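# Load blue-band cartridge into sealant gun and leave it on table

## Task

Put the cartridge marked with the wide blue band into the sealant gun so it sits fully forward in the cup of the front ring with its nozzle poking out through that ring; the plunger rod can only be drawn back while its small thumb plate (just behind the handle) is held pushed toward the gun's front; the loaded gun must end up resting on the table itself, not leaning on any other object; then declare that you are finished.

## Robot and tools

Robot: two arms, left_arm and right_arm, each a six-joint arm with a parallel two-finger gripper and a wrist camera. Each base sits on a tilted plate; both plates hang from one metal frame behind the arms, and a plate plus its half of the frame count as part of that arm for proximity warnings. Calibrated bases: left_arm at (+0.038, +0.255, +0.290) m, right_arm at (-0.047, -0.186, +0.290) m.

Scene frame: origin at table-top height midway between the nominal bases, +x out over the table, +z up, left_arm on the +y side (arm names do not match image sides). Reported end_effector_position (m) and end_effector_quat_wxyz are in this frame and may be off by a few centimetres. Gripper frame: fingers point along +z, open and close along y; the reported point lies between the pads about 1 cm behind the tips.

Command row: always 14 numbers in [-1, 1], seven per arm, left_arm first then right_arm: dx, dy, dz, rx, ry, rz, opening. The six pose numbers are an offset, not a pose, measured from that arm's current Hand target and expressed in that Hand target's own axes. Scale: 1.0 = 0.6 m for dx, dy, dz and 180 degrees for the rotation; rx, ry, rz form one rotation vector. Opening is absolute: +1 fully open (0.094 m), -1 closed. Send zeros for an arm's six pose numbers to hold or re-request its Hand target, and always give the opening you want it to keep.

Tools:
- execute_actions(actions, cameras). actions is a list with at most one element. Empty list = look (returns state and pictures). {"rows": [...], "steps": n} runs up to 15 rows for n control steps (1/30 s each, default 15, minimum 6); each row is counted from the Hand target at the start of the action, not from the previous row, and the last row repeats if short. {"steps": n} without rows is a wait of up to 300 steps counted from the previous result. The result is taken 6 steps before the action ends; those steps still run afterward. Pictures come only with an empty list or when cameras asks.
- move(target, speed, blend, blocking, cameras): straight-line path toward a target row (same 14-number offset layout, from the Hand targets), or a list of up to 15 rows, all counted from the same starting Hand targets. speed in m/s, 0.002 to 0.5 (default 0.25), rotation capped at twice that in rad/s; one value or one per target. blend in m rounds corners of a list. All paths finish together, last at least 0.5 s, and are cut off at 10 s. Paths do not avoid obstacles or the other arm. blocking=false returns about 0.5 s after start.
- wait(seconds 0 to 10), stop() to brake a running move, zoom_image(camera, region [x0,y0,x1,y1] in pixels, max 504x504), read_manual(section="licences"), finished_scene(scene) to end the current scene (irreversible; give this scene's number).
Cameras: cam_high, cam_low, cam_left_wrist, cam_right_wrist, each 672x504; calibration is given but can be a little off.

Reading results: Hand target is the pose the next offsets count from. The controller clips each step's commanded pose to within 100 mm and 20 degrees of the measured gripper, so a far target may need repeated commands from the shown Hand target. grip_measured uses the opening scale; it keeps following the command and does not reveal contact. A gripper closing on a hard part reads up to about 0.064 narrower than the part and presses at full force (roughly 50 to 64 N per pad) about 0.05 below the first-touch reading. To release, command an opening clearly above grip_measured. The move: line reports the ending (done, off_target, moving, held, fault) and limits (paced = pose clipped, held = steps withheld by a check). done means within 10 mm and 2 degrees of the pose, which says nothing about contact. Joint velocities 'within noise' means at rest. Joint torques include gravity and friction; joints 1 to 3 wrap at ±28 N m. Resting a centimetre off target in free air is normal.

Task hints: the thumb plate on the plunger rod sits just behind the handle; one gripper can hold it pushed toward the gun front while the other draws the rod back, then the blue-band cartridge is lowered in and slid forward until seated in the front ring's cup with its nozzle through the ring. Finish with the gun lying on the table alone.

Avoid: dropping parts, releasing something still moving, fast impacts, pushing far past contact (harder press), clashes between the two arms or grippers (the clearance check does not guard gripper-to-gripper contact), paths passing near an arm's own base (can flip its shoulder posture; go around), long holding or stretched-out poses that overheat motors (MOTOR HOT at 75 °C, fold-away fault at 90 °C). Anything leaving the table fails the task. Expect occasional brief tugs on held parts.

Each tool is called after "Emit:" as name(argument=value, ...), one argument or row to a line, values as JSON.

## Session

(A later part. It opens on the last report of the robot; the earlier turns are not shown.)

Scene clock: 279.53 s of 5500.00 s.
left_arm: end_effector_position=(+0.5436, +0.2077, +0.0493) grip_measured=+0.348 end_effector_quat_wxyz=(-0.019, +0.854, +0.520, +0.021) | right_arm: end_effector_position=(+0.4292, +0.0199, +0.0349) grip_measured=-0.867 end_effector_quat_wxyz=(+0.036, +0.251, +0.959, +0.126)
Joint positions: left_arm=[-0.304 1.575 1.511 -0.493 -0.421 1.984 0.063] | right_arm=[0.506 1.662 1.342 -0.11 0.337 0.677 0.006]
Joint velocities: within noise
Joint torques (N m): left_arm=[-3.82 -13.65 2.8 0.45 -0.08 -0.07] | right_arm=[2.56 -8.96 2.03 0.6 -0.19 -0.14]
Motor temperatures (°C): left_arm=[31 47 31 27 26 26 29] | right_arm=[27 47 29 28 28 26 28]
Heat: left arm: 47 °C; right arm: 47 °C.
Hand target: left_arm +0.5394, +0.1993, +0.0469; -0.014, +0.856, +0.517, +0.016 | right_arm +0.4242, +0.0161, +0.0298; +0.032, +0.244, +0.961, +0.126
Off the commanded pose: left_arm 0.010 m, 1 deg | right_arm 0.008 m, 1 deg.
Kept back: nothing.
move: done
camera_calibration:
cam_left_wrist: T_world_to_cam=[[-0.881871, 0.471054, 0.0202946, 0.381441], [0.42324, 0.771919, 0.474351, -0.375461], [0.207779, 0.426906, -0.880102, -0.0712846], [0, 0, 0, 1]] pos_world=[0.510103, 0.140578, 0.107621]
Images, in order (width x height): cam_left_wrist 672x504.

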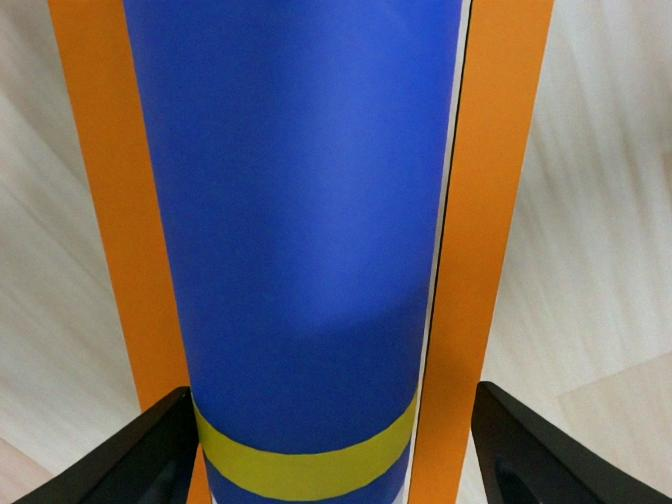

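Emit:
move(
  target=[
    [0.004,0.012,0.006,0,0,0,0.35,0,0,0,0,0,0,-1],
    [0.004,0.012,0.01,0,0,0,0.2,0,0,0,0,0,0,-1],
    [0.004,0.012,0.01,0,0,0,0.08,0,0,0,0,0,0,-1],
    [0.004,0.012,0.01,0,0,0,-0.25,0,0,0,0,0,0,-1],
  ],
  speed=0.05,
)

Emit:
zoom_image(
  camera="cam_low",
  region=[430, 268, 465, 296],
)

Emit:
zoom_image(
  camera="cam_right_wrist",
  region=[0, 240, 220, 504],
)

Scene clock: 283.53 s of 5500.00 s.
left_arm: end_effector_position=(+0.5537, +0.2074, +0.0548) grip_measured=-0.246 end_effector_quat_wxyz=(-0.013, +0.855, +0.518, +0.029) | right_arm: end_effector_position=(+0.4320, +0.0191, +0.0368) grip_measured=-0.867 end_effector_quat_wxyz=(+0.039, +0.253, +0.958, +0.130)
Joint positions: left_arm=[-0.309 1.574 1.537 -0.499 -0.424 1.995 0.035] | right_arm=[0.503 1.655 1.341 -0.106 0.331 0.677 0.006]
Joint velocities: within noise
Joint torques (N m): left_arm=[-3.02 -10.81 4.62 0.44 0.02 -0.04] | right_arm=[2.71 -8.51 2.13 0.57 -0.14 -0.14]
Motor temperatures (°C): left_arm=[31 46 31 27 26 26 29] | right_arm=[27 47 29 28 28 26 28]
Heat: left arm: 46 °C; right arm: 47 °C.
Hand target: left_arm +0.5470, +0.1983, +0.0410; -0.014, +0.856, +0.517, +0.016 | right_arm +0.4241, +0.0160, +0.0297; +0.032, +0.244, +0.961, +0.126
Off the commanded pose: left_arm 0.018 m, 2 deg | right_arm 0.011 m, 1 deg.
Kept back: nothing.
move: off_target (left_arm, right_arm); target 2's new opening was sent with left_arm's hand 0.015 m and 2 deg from that target; target 3's new opening was sent with left_arm's hand 0.015 m and 2 deg from that target; target 4's new opening was sent with left_arm's hand 0.015 m and 2 deg from that target
camera_calibration:
cam_left_wrist: T_world_to_cam=[[-0.879648, 0.475624, 0.00136303, 0.389266], [0.417455, 0.770686, 0.48143, -0.378995], [0.227929, 0.424058, -0.876483, -0.0791783], [0, 0, 0, 1]] pos_world=[0.518677, 0.140518, 0.11253]
cam_right_wrist: T_world_to_cam=[[-0.497261, -0.825831, -0.265961, 0.239606], [-0.831731, 0.366518, 0.416999, 0.379179], [-0.246891, 0.428566, -0.869124, 0.219298], [0, 0, 0, 1]] pos_world=[0.488665, -0.0350854, 0.096206]

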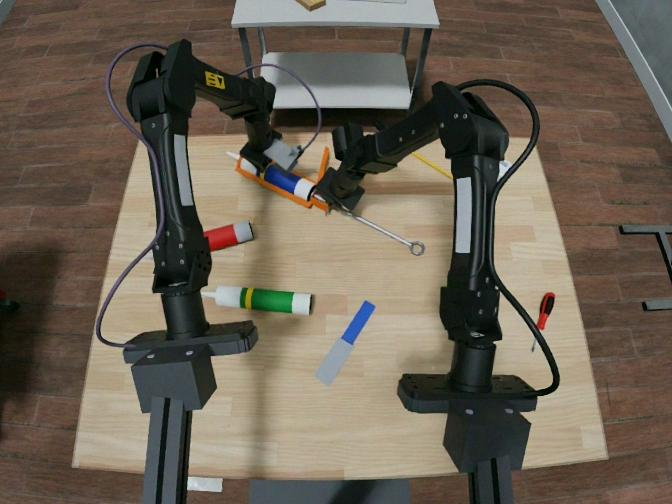

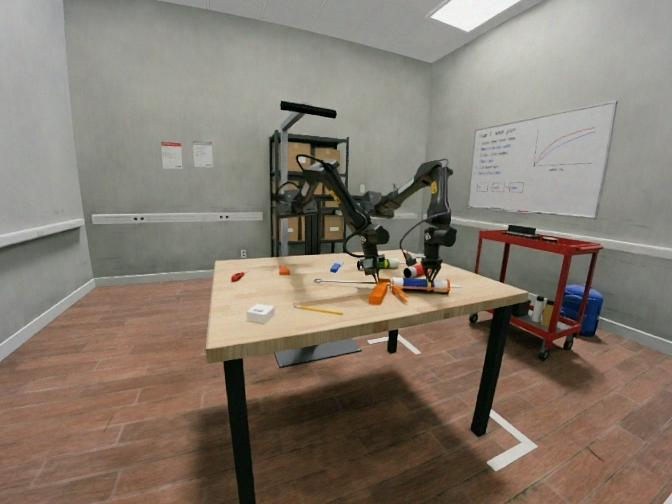

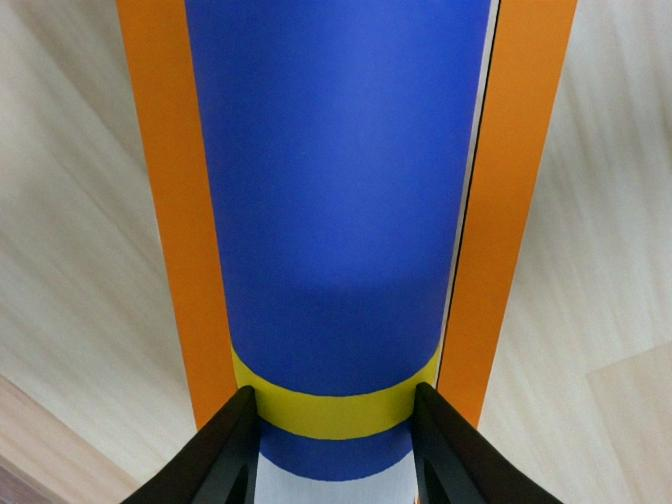

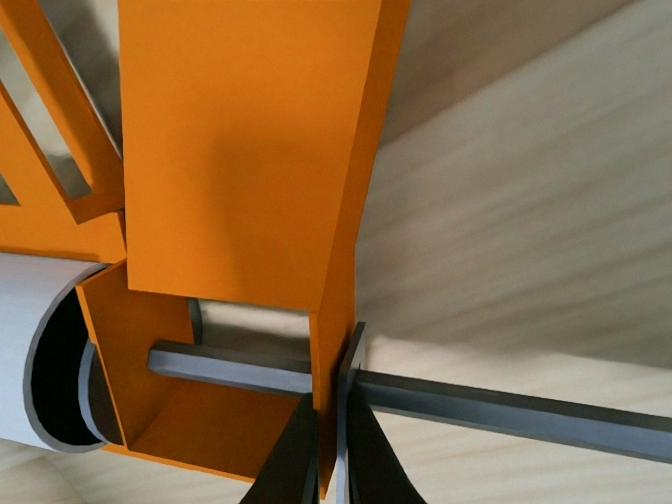

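Scaled by 14.400 from the camera's 672x504 image, which has a finer 960x720 frame.

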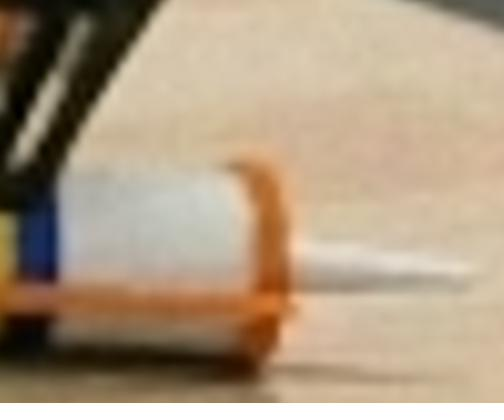

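Scaled by 1.909 from the camera's 672x504 image, which has a finer 960x720 frame.

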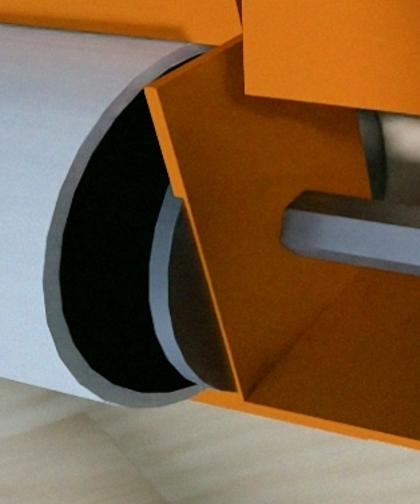

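Emit:
move(
  target=[0.03,0,-0.01,0,0,0,-0.3,0,0,0,0,0,0,-1],
  speed=0.04,
)

Emit:
zoom_image(
  camera="cam_low",
  region=[430, 268, 465, 296],
)

Emit:
zoom_image(
  camera="cam_right_wrist",
  region=[0, 240, 220, 504],
)

Scene clock: 284.60 s of 5500.00 s.
left_arm: end_effector_position=(+0.5547, +0.2083, +0.0565) grip_measured=-0.296 end_effector_quat_wxyz=(-0.004, +0.856, +0.517, +0.015) | right_arm: end_effector_position=(+0.4320, +0.0191, +0.0368) grip_measured=-0.867 end_effector_quat_wxyz=(+0.039, +0.253, +0.958, +0.130)
Joint positions: left_arm=[-0.292 1.574 1.56 -0.534 -0.378 2.001 0.033] | right_arm=[0.503 1.655 1.341 -0.106 0.331 0.677 0.006]
Joint velocities: within noise
Joint torques (N m): left_arm=[-1.18 -12.18 5.65 0.39 0 0.06] | right_arm=[2.71 -8.51 2.11 0.56 -0.14 -0.13]
Motor temperatures (°C): left_arm=[31 46 31 27 26 26 29] | right_arm=[27 47 29 28 28 26 28]
Heat: left arm: 46 °C; right arm: 47 °C.
Hand target: left_arm +0.5553, +0.2139, +0.0478; -0.014, +0.856, +0.517, +0.016 | right_arm +0.4241, +0.0160, +0.0297; +0.032, +0.244, +0.961, +0.126
Off the commanded pose: left_arm 0.010 m, 1 deg | right_arm 0.011 m, 1 deg.
Kept back: nothing.
move: off_target (right_arm)
camera_calibration:
cam_left_wrist: T_world_to_cam=[[-0.878202, 0.478289, 0.000689939, 0.3884], [0.427201, 0.783747, 0.450822, -0.387333], [0.215083, 0.396208, -0.892614, -0.0644617], [0, 0, 0, 1]] pos_world=[0.520427, 0.143344, 0.116811]
cam_right_wrist: T_world_to_cam=[[-0.497261, -0.825831, -0.265961, 0.239606], [-0.831731, 0.366518, 0.416999, 0.379179], [-0.246891, 0.428566, -0.869124, 0.219298], [0, 0, 0, 1]] pos_world=[0.488665, -0.0350854, 0.096206]

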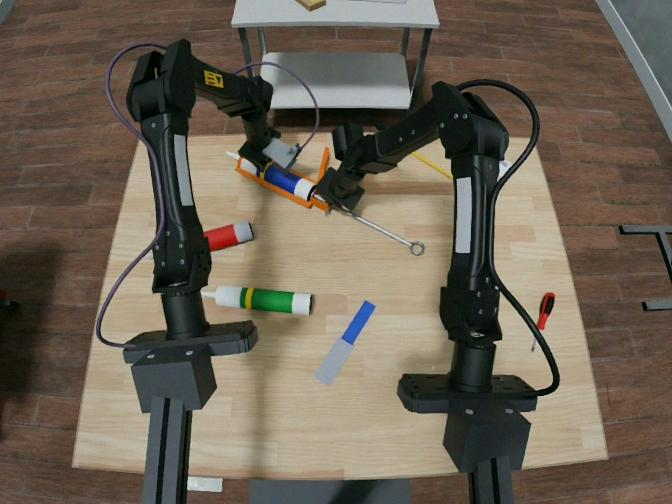

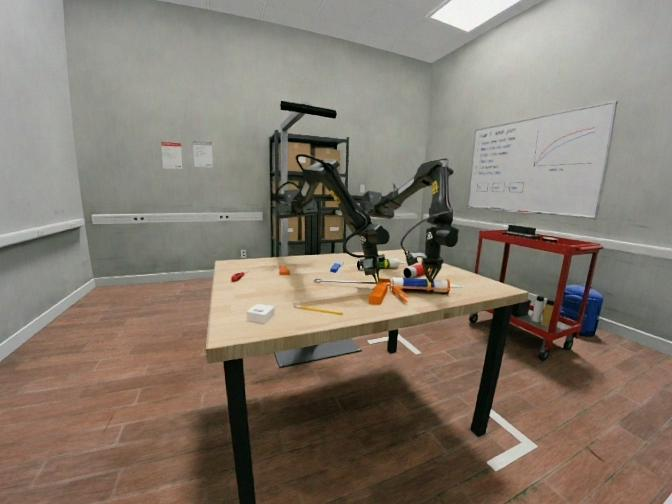

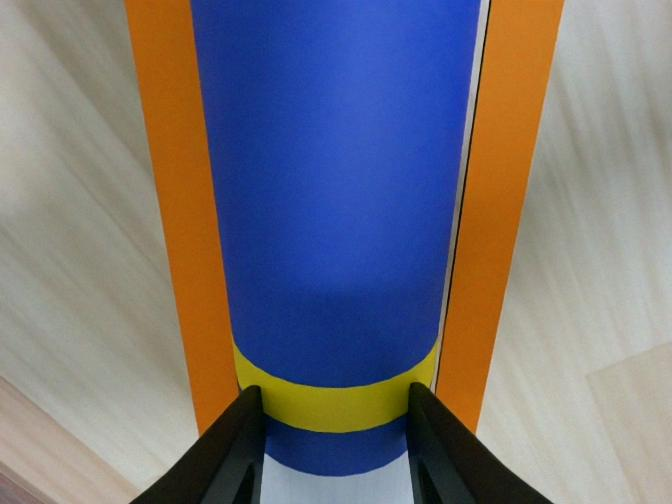

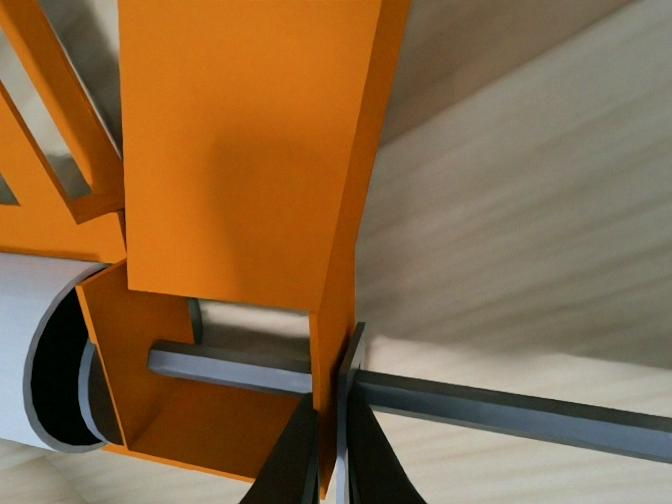

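Scaled by 14.400 from the camera's 672x504 image, which has a finer 960x720 frame.

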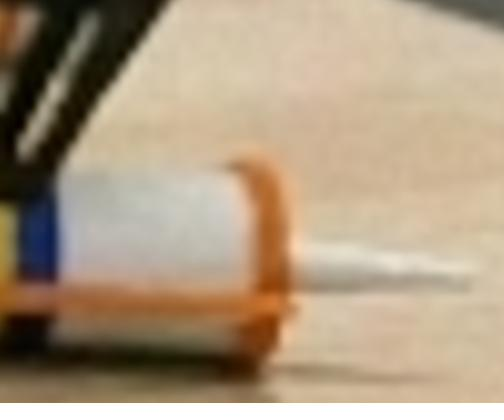

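Scaled by 1.909 from the camera's 672x504 image, which has a finer 960x720 frame.

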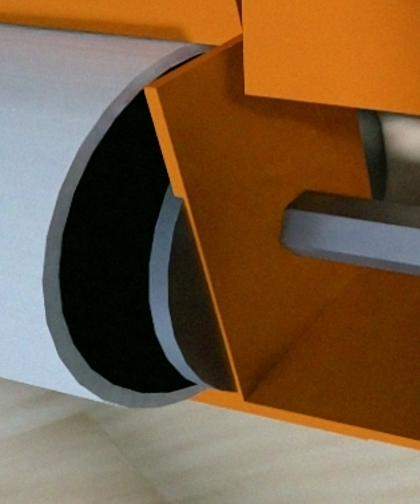

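Emit:
move(
  target=[
    [0,0,0,0,0,0,-0.3,0,0,0,0,0,0,-0.7],
    [0,0,0,0,0,0,-0.3,0,0,0,0,0,0,0.0],
  ],
  speed=0.03,
)

Emit:
zoom_image(
  camera="cam_low",
  region=[430, 268, 465, 296],
)

Emit:
zoom_image(
  camera="cam_right_wrist",
  region=[0, 240, 420, 504],
)

Scene clock: 286.90 s of 5500.00 s.
left_arm: end_effector_position=(+0.5550, +0.2084, +0.0566) grip_measured=-0.297 end_effector_quat_wxyz=(-0.003, +0.856, +0.516, +0.014) | right_arm: end_effector_position=(+0.4385, +0.0283, +0.0419) grip_measured=-0.002 end_effector_quat_wxyz=(+0.045, +0.255, +0.953, +0.155)
Joint positions: left_arm=[-0.291 1.574 1.562 -0.536 -0.375 2.004 0.033] | right_arm=[0.509 1.652 1.339 -0.074 0.296 0.676 0.047]
Joint velocities: within noise
Joint torques (N m): left_arm=[-1.32 -12.19 5.55 0.38 -0.01 0.05] | right_arm=[2.32 -8.35 2.3 0.28 0.06 -0.13]
Motor temperatures (°C): left_arm=[31 46 31 27 26 26 29] | right_arm=[27 47 29 28 28 26 28]
Heat: left arm: 46 °C; right arm: 47 °C.
Hand target: left_arm +0.5553, +0.2139, +0.0478; -0.014, +0.856, +0.517, +0.016 | right_arm +0.4242, +0.0160, +0.0298; +0.032, +0.244, +0.961, +0.126
Off the commanded pose: left_arm 0.010 m, 1 deg | right_arm 0.023 m, 4 deg.
Kept back: nothing.
move: off_target (right_arm); target 2's new opening was sent with right_arm's hand 0.011 m and 1 deg from that target
camera_calibration:
cam_left_wrist: T_world_to_cam=[[-0.876979, 0.480529, 0.0000630615, 0.387467], [0.429376, 0.783565, 0.449068, -0.388604], [0.215741, 0.393851, -0.893497, -0.0642529], [0, 0, 0, 1]] pos_world=[0.52052, 0.143613, 0.117075]
cam_right_wrist: T_world_to_cam=[[-0.495184, -0.80926, -0.316055, 0.252512], [-0.839751, 0.352573, 0.412928, 0.383132], [-0.222734, 0.469883, -0.854166, 0.209011], [0, 0, 0, 1]] pos_world=[0.493329, -0.0289453, 0.100132]

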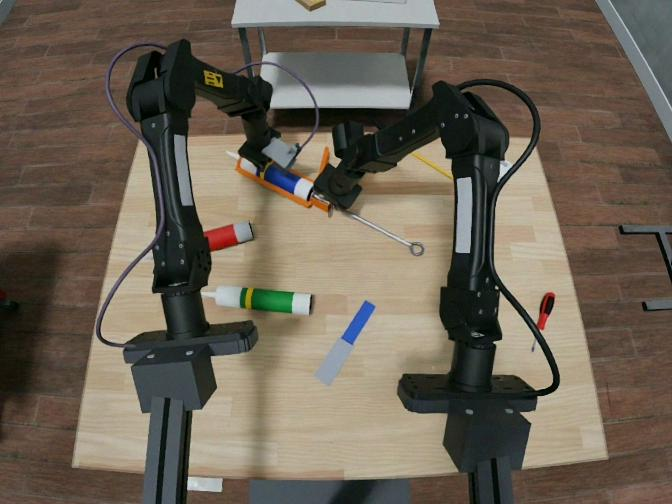

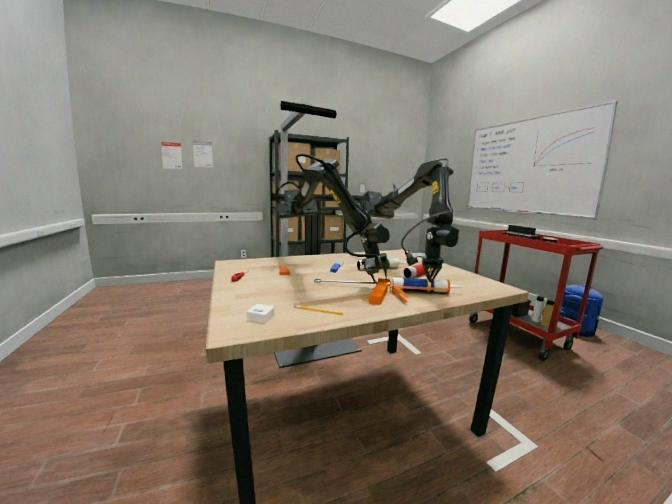

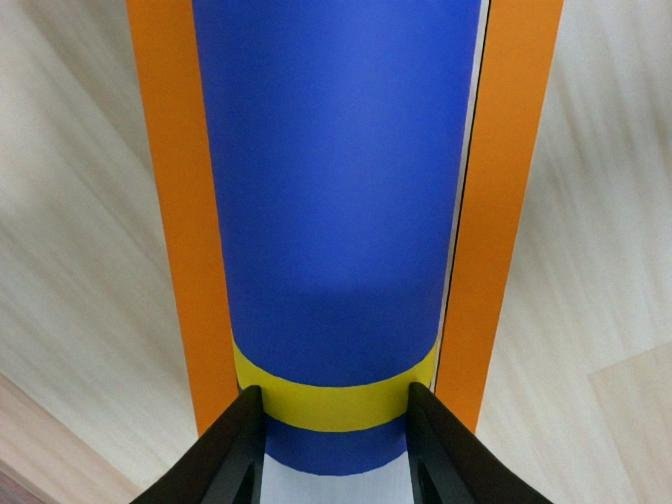

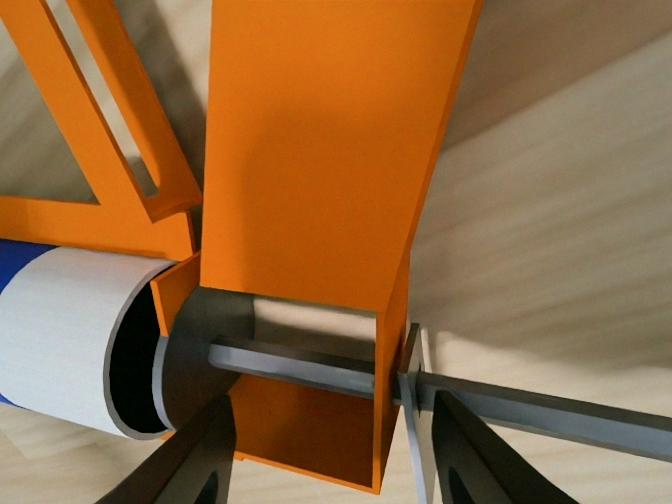

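Scaled by 14.400 from the camera's 672x504 image, which has a finer 960x720 frame.

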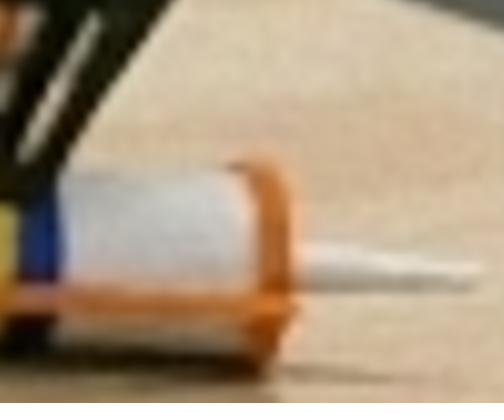

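Scaled by 1.200 from the camera's 672x504 image, which has a finer 960x720 frame.

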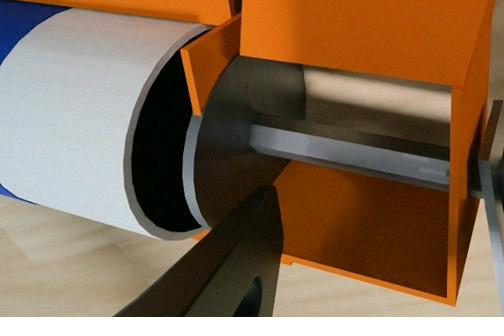

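Emit:
move(
  target=[
    [0,0,0,0,0,0,-0.3,-0.01,0.03,-0.012,0,0,0,0.0],
    [0,0,0,0,0,0,-0.3,-0.01,0.03,-0.08,0,0,0,0.0],
    [0,0,0,0,0,0,-0.3,-0.01,0.03,-0.25,0,0,0,0.0],
  ],
  speed=[0.04,0.06,0.15],
)

Emit:
zoom_image(
  camera="cam_low",
  region=[430, 268, 465, 296],
)

Emit:
zoom_image(
  camera="cam_low",
  region=[360, 260, 470, 310],
)

Scene clock: 290.07 s of 5500.00 s.
left_arm: end_effector_position=(+0.5550, +0.2084, +0.0566) grip_measured=-0.297 end_effector_quat_wxyz=(-0.003, +0.856, +0.516, +0.014) | right_arm: end_effector_position=(+0.4210, -0.0038, +0.1665) grip_measured=-0.002 end_effector_quat_wxyz=(+0.031, +0.245, +0.961, +0.121)
Joint positions: left_arm=[-0.291 1.574 1.562 -0.536 -0.375 2.004 0.033] | right_arm=[0.7 1.298 1.28 -0.468 0.515 0.766 0.047]
Joint velocities: within noise
Joint torques (N m): left_arm=[-1.32 -12.19 5.56 0.38 -0.01 0.06] | right_arm=[4.71 -9.77 3.64 0.2 0.1 0.08]
Motor temperatures (°C): left_arm=[31 46 31 27 26 26 29] | right_arm=[27 48 29 27 28 26 28]
Heat: left arm: 46 °C; right arm: 48 °C.
Hand target: left_arm +0.5553, +0.2139, +0.0478; -0.014, +0.856, +0.517, +0.016 | right_arm +0.4191, -0.0055, +0.1792; +0.032, +0.244, +0.961, +0.126
Off the commanded pose: left_arm 0.010 m, 1 deg | right_arm 0.013 m, 1 deg.
Kept back: nothing.
move: off_target (right_arm)
camera_calibration:
cam_left_wrist: T_world_to_cam=[[-0.876979, 0.480529, 0.0000630615, 0.387467], [0.429376, 0.783565, 0.449068, -0.388604], [0.215741, 0.393851, -0.893497, -0.0642529], [0, 0, 0, 1]] pos_world=[0.52052, 0.143613, 0.117075]
cam_right_wrist: T_world_to_cam=[[-0.486332, -0.838617, -0.245362, 0.24161], [-0.831001, 0.357132, 0.426491, 0.322394], [-0.270036, 0.411312, -0.870576, 0.34905], [0, 0, 0, 1]] pos_world=[0.479668, -0.0560875, 0.225659]

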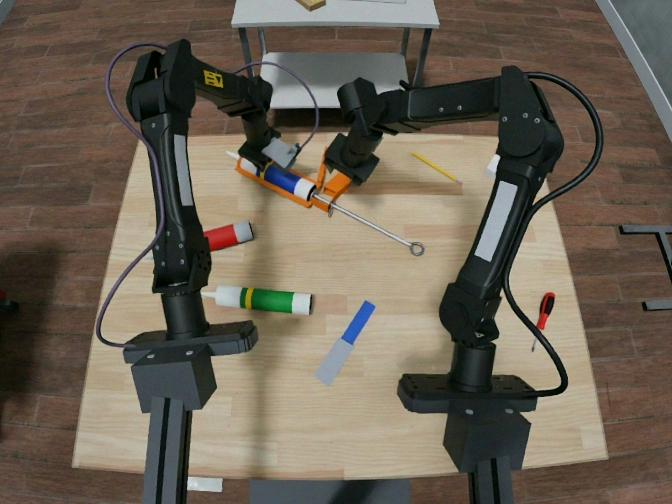

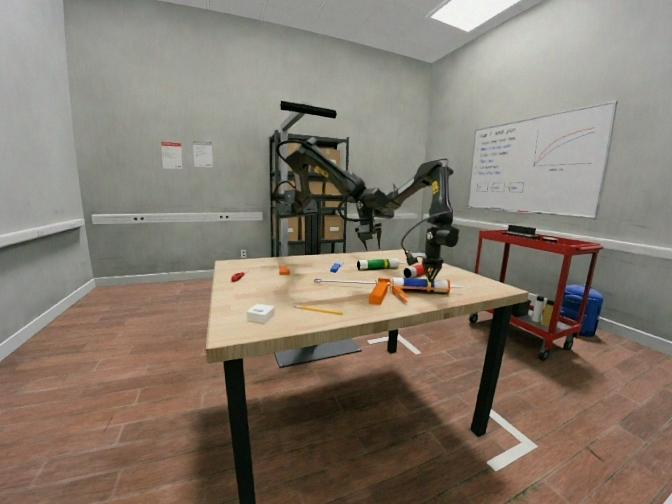

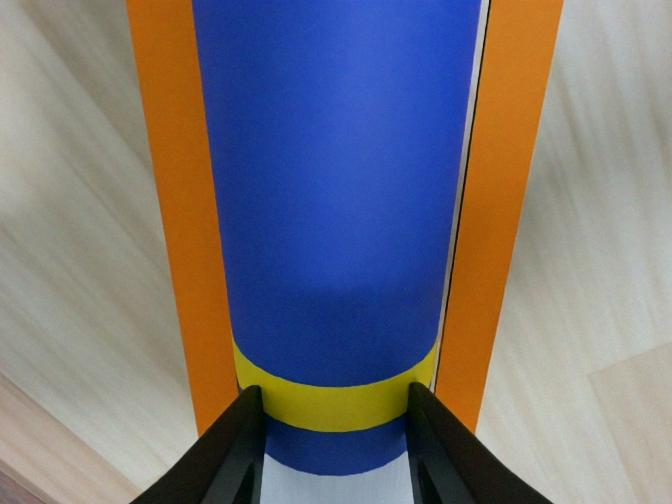

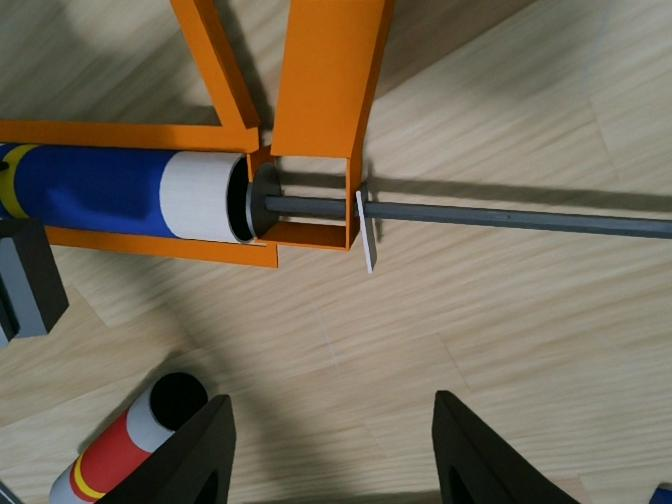

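Scaled by 14.400 from the camera's 672x504 image, which has a finer 960x720 frame.

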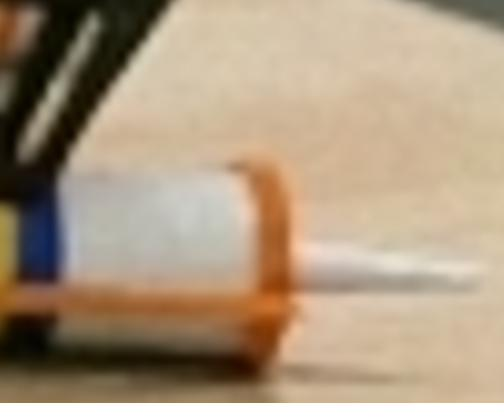

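Scaled by 4.582 from the camera's 672x504 image, which has a finer 960x720 frame.

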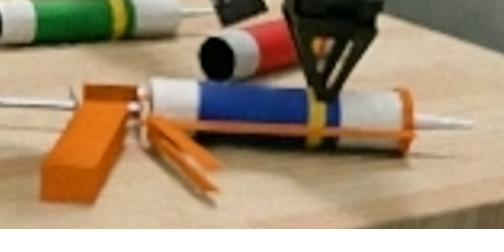

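Emit:
zoom_image(
  camera="cam_right_wrist",
  region=[200, 130, 400, 280],
)

Scaled by 2.520 from the camera's 672x504 image, which has a finer 960x720 frame.

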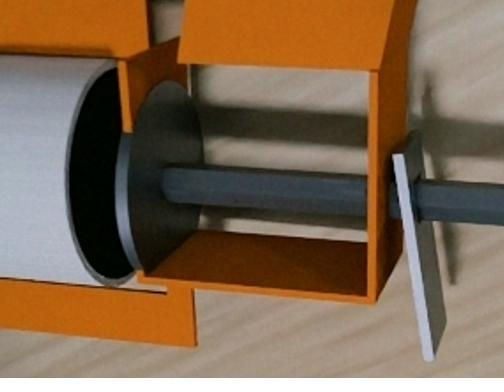

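Emit:
move(
  target=[
    [0.003,0,-0.006,0,0,0,-0.2,0,0,0,0,0,0,0.0],
    [0.003,0,-0.006,0,0,0,-0.1,0,0,0,0,0,0,0.0],
    [0.003,0,-0.006,0,0,0,0.1,0,0,0,0,0,0,0.0],
    [0.003,0,-0.006,0,0,0,0.4,0,0,0,0,0,0,0.0],
    [0.003,0,-0.04,0,0,0,0.4,0,0,0,0,0,0,0.0],
    [0.003,0,-0.25,0,0,0,0.4,0,0,0,0,0,0,0.0],
  ],
  speed=[0.04,0.04,0.04,0.04,0.05,0.15],
)

Emit:
zoom_image(
  camera="cam_low",
  region=[430, 268, 465, 296],
)

Emit:
zoom_image(
  camera="cam_right_wrist",
  region=[200, 130, 400, 280],
)

Emit:
zoom_image(
  camera="cam_high",
  region=[220, 130, 350, 220],
)

Scene clock: 297.00 s of 5500.00 s.
left_arm: end_effector_position=(+0.5484, +0.2077, +0.1823) grip_measured=+0.398 end_effector_quat_wxyz=(-0.027, +0.860, +0.509, +0.009) | right_arm: end_effector_position=(+0.4204, -0.0042, +0.1663) grip_measured=-0.002 end_effector_quat_wxyz=(+0.030, +0.245, +0.962, +0.120)
Joint positions: left_arm=[-0.506 1.352 1.658 -0.957 -0.586 1.866 0.066] | right_arm=[0.7 1.298 1.28 -0.471 0.516 0.768 0.047]
Joint velocities: within noise
Joint torques (N m): left_arm=[-3.59 -15.28 6.32 0.1 -0.1 -0.08] | right_arm=[4.71 -9.78 3.64 0.2 0.1 0.08]
Motor temperatures (°C): left_arm=[31 47 31 27 26 26 29] | right_arm=[27 48 29 27 28 26 27]
Heat: left arm: 47 °C; right arm: 48 °C.
Hand target: left_arm +0.5542, +0.2094, +0.1977; -0.014, +0.856, +0.517, +0.016 | right_arm +0.4191, -0.0055, +0.1792; +0.032, +0.244, +0.961, +0.126
Off the commanded pose: left_arm 0.017 m, 2 deg | right_arm 0.013 m, 1 deg.
Kept back: nothing.
move: off_target (left_arm, right_arm)
camera_calibration:
cam_left_wrist: T_world_to_cam=[[-0.868256, 0.494, 0.0457693, 0.36606], [0.456699, 0.759826, 0.462699, -0.454263], [0.193797, 0.422644, -0.885333, 0.0542505], [0, 0, 0, 1]] pos_world=[0.514781, 0.141399, 0.241462]
cam_right_wrist: T_world_to_cam=[[-0.486695, -0.839246, -0.242474, 0.240595], [-0.830151, 0.35791, 0.427491, 0.321612], [-0.271987, 0.409348, -0.870895, 0.349788], [0, 0, 0, 1]] pos_world=[0.479221, -0.0563749, 0.225481]

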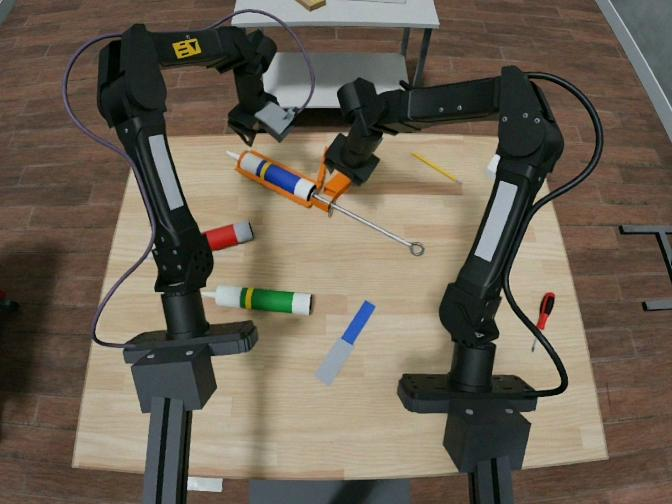

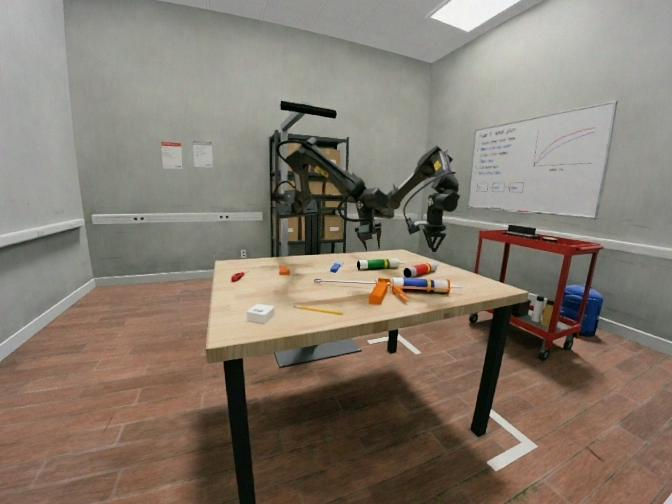

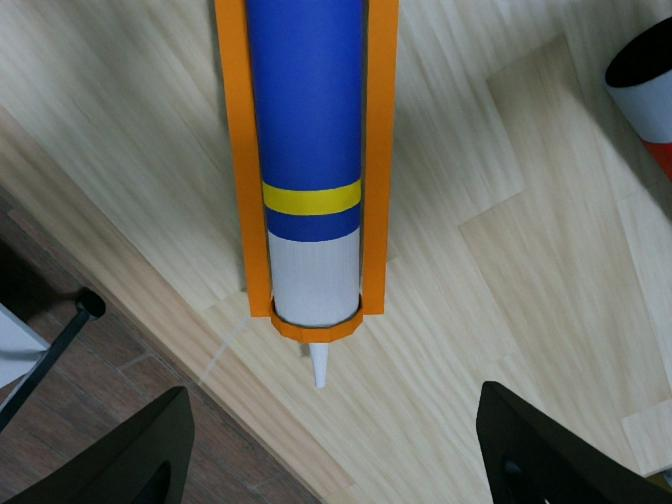

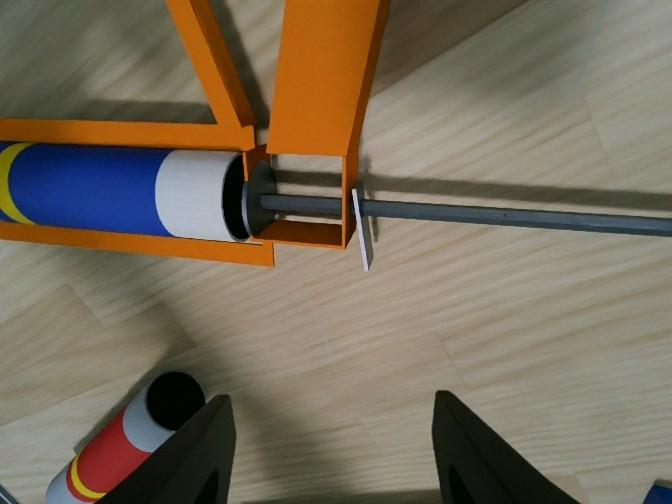

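Scaled by 14.400 from the camera's 672x504 image, which has a finer 960x720 frame.

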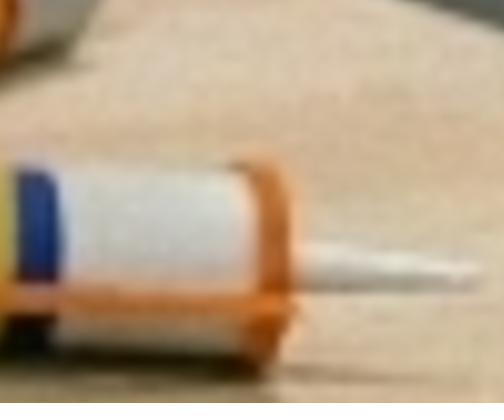

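Scaled by 2.520 from the camera's 672x504 image, which has a finer 960x720 frame.

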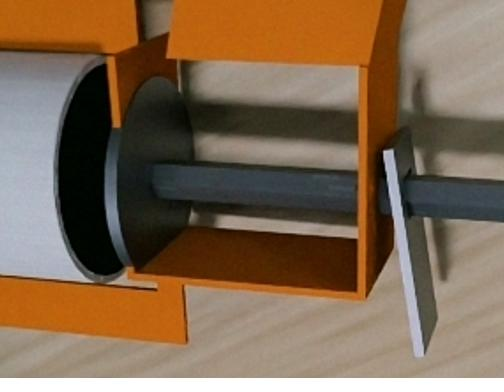

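Scaled by 3.877 from the camera's 672x504 image, which has a finer 960x720 frame.

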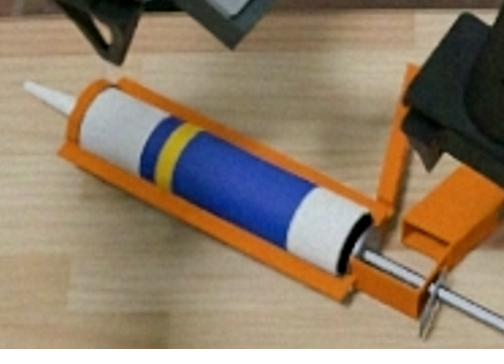

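Emit:
finished_scene(
  scene=2,
)

The scene is finished: the task was done.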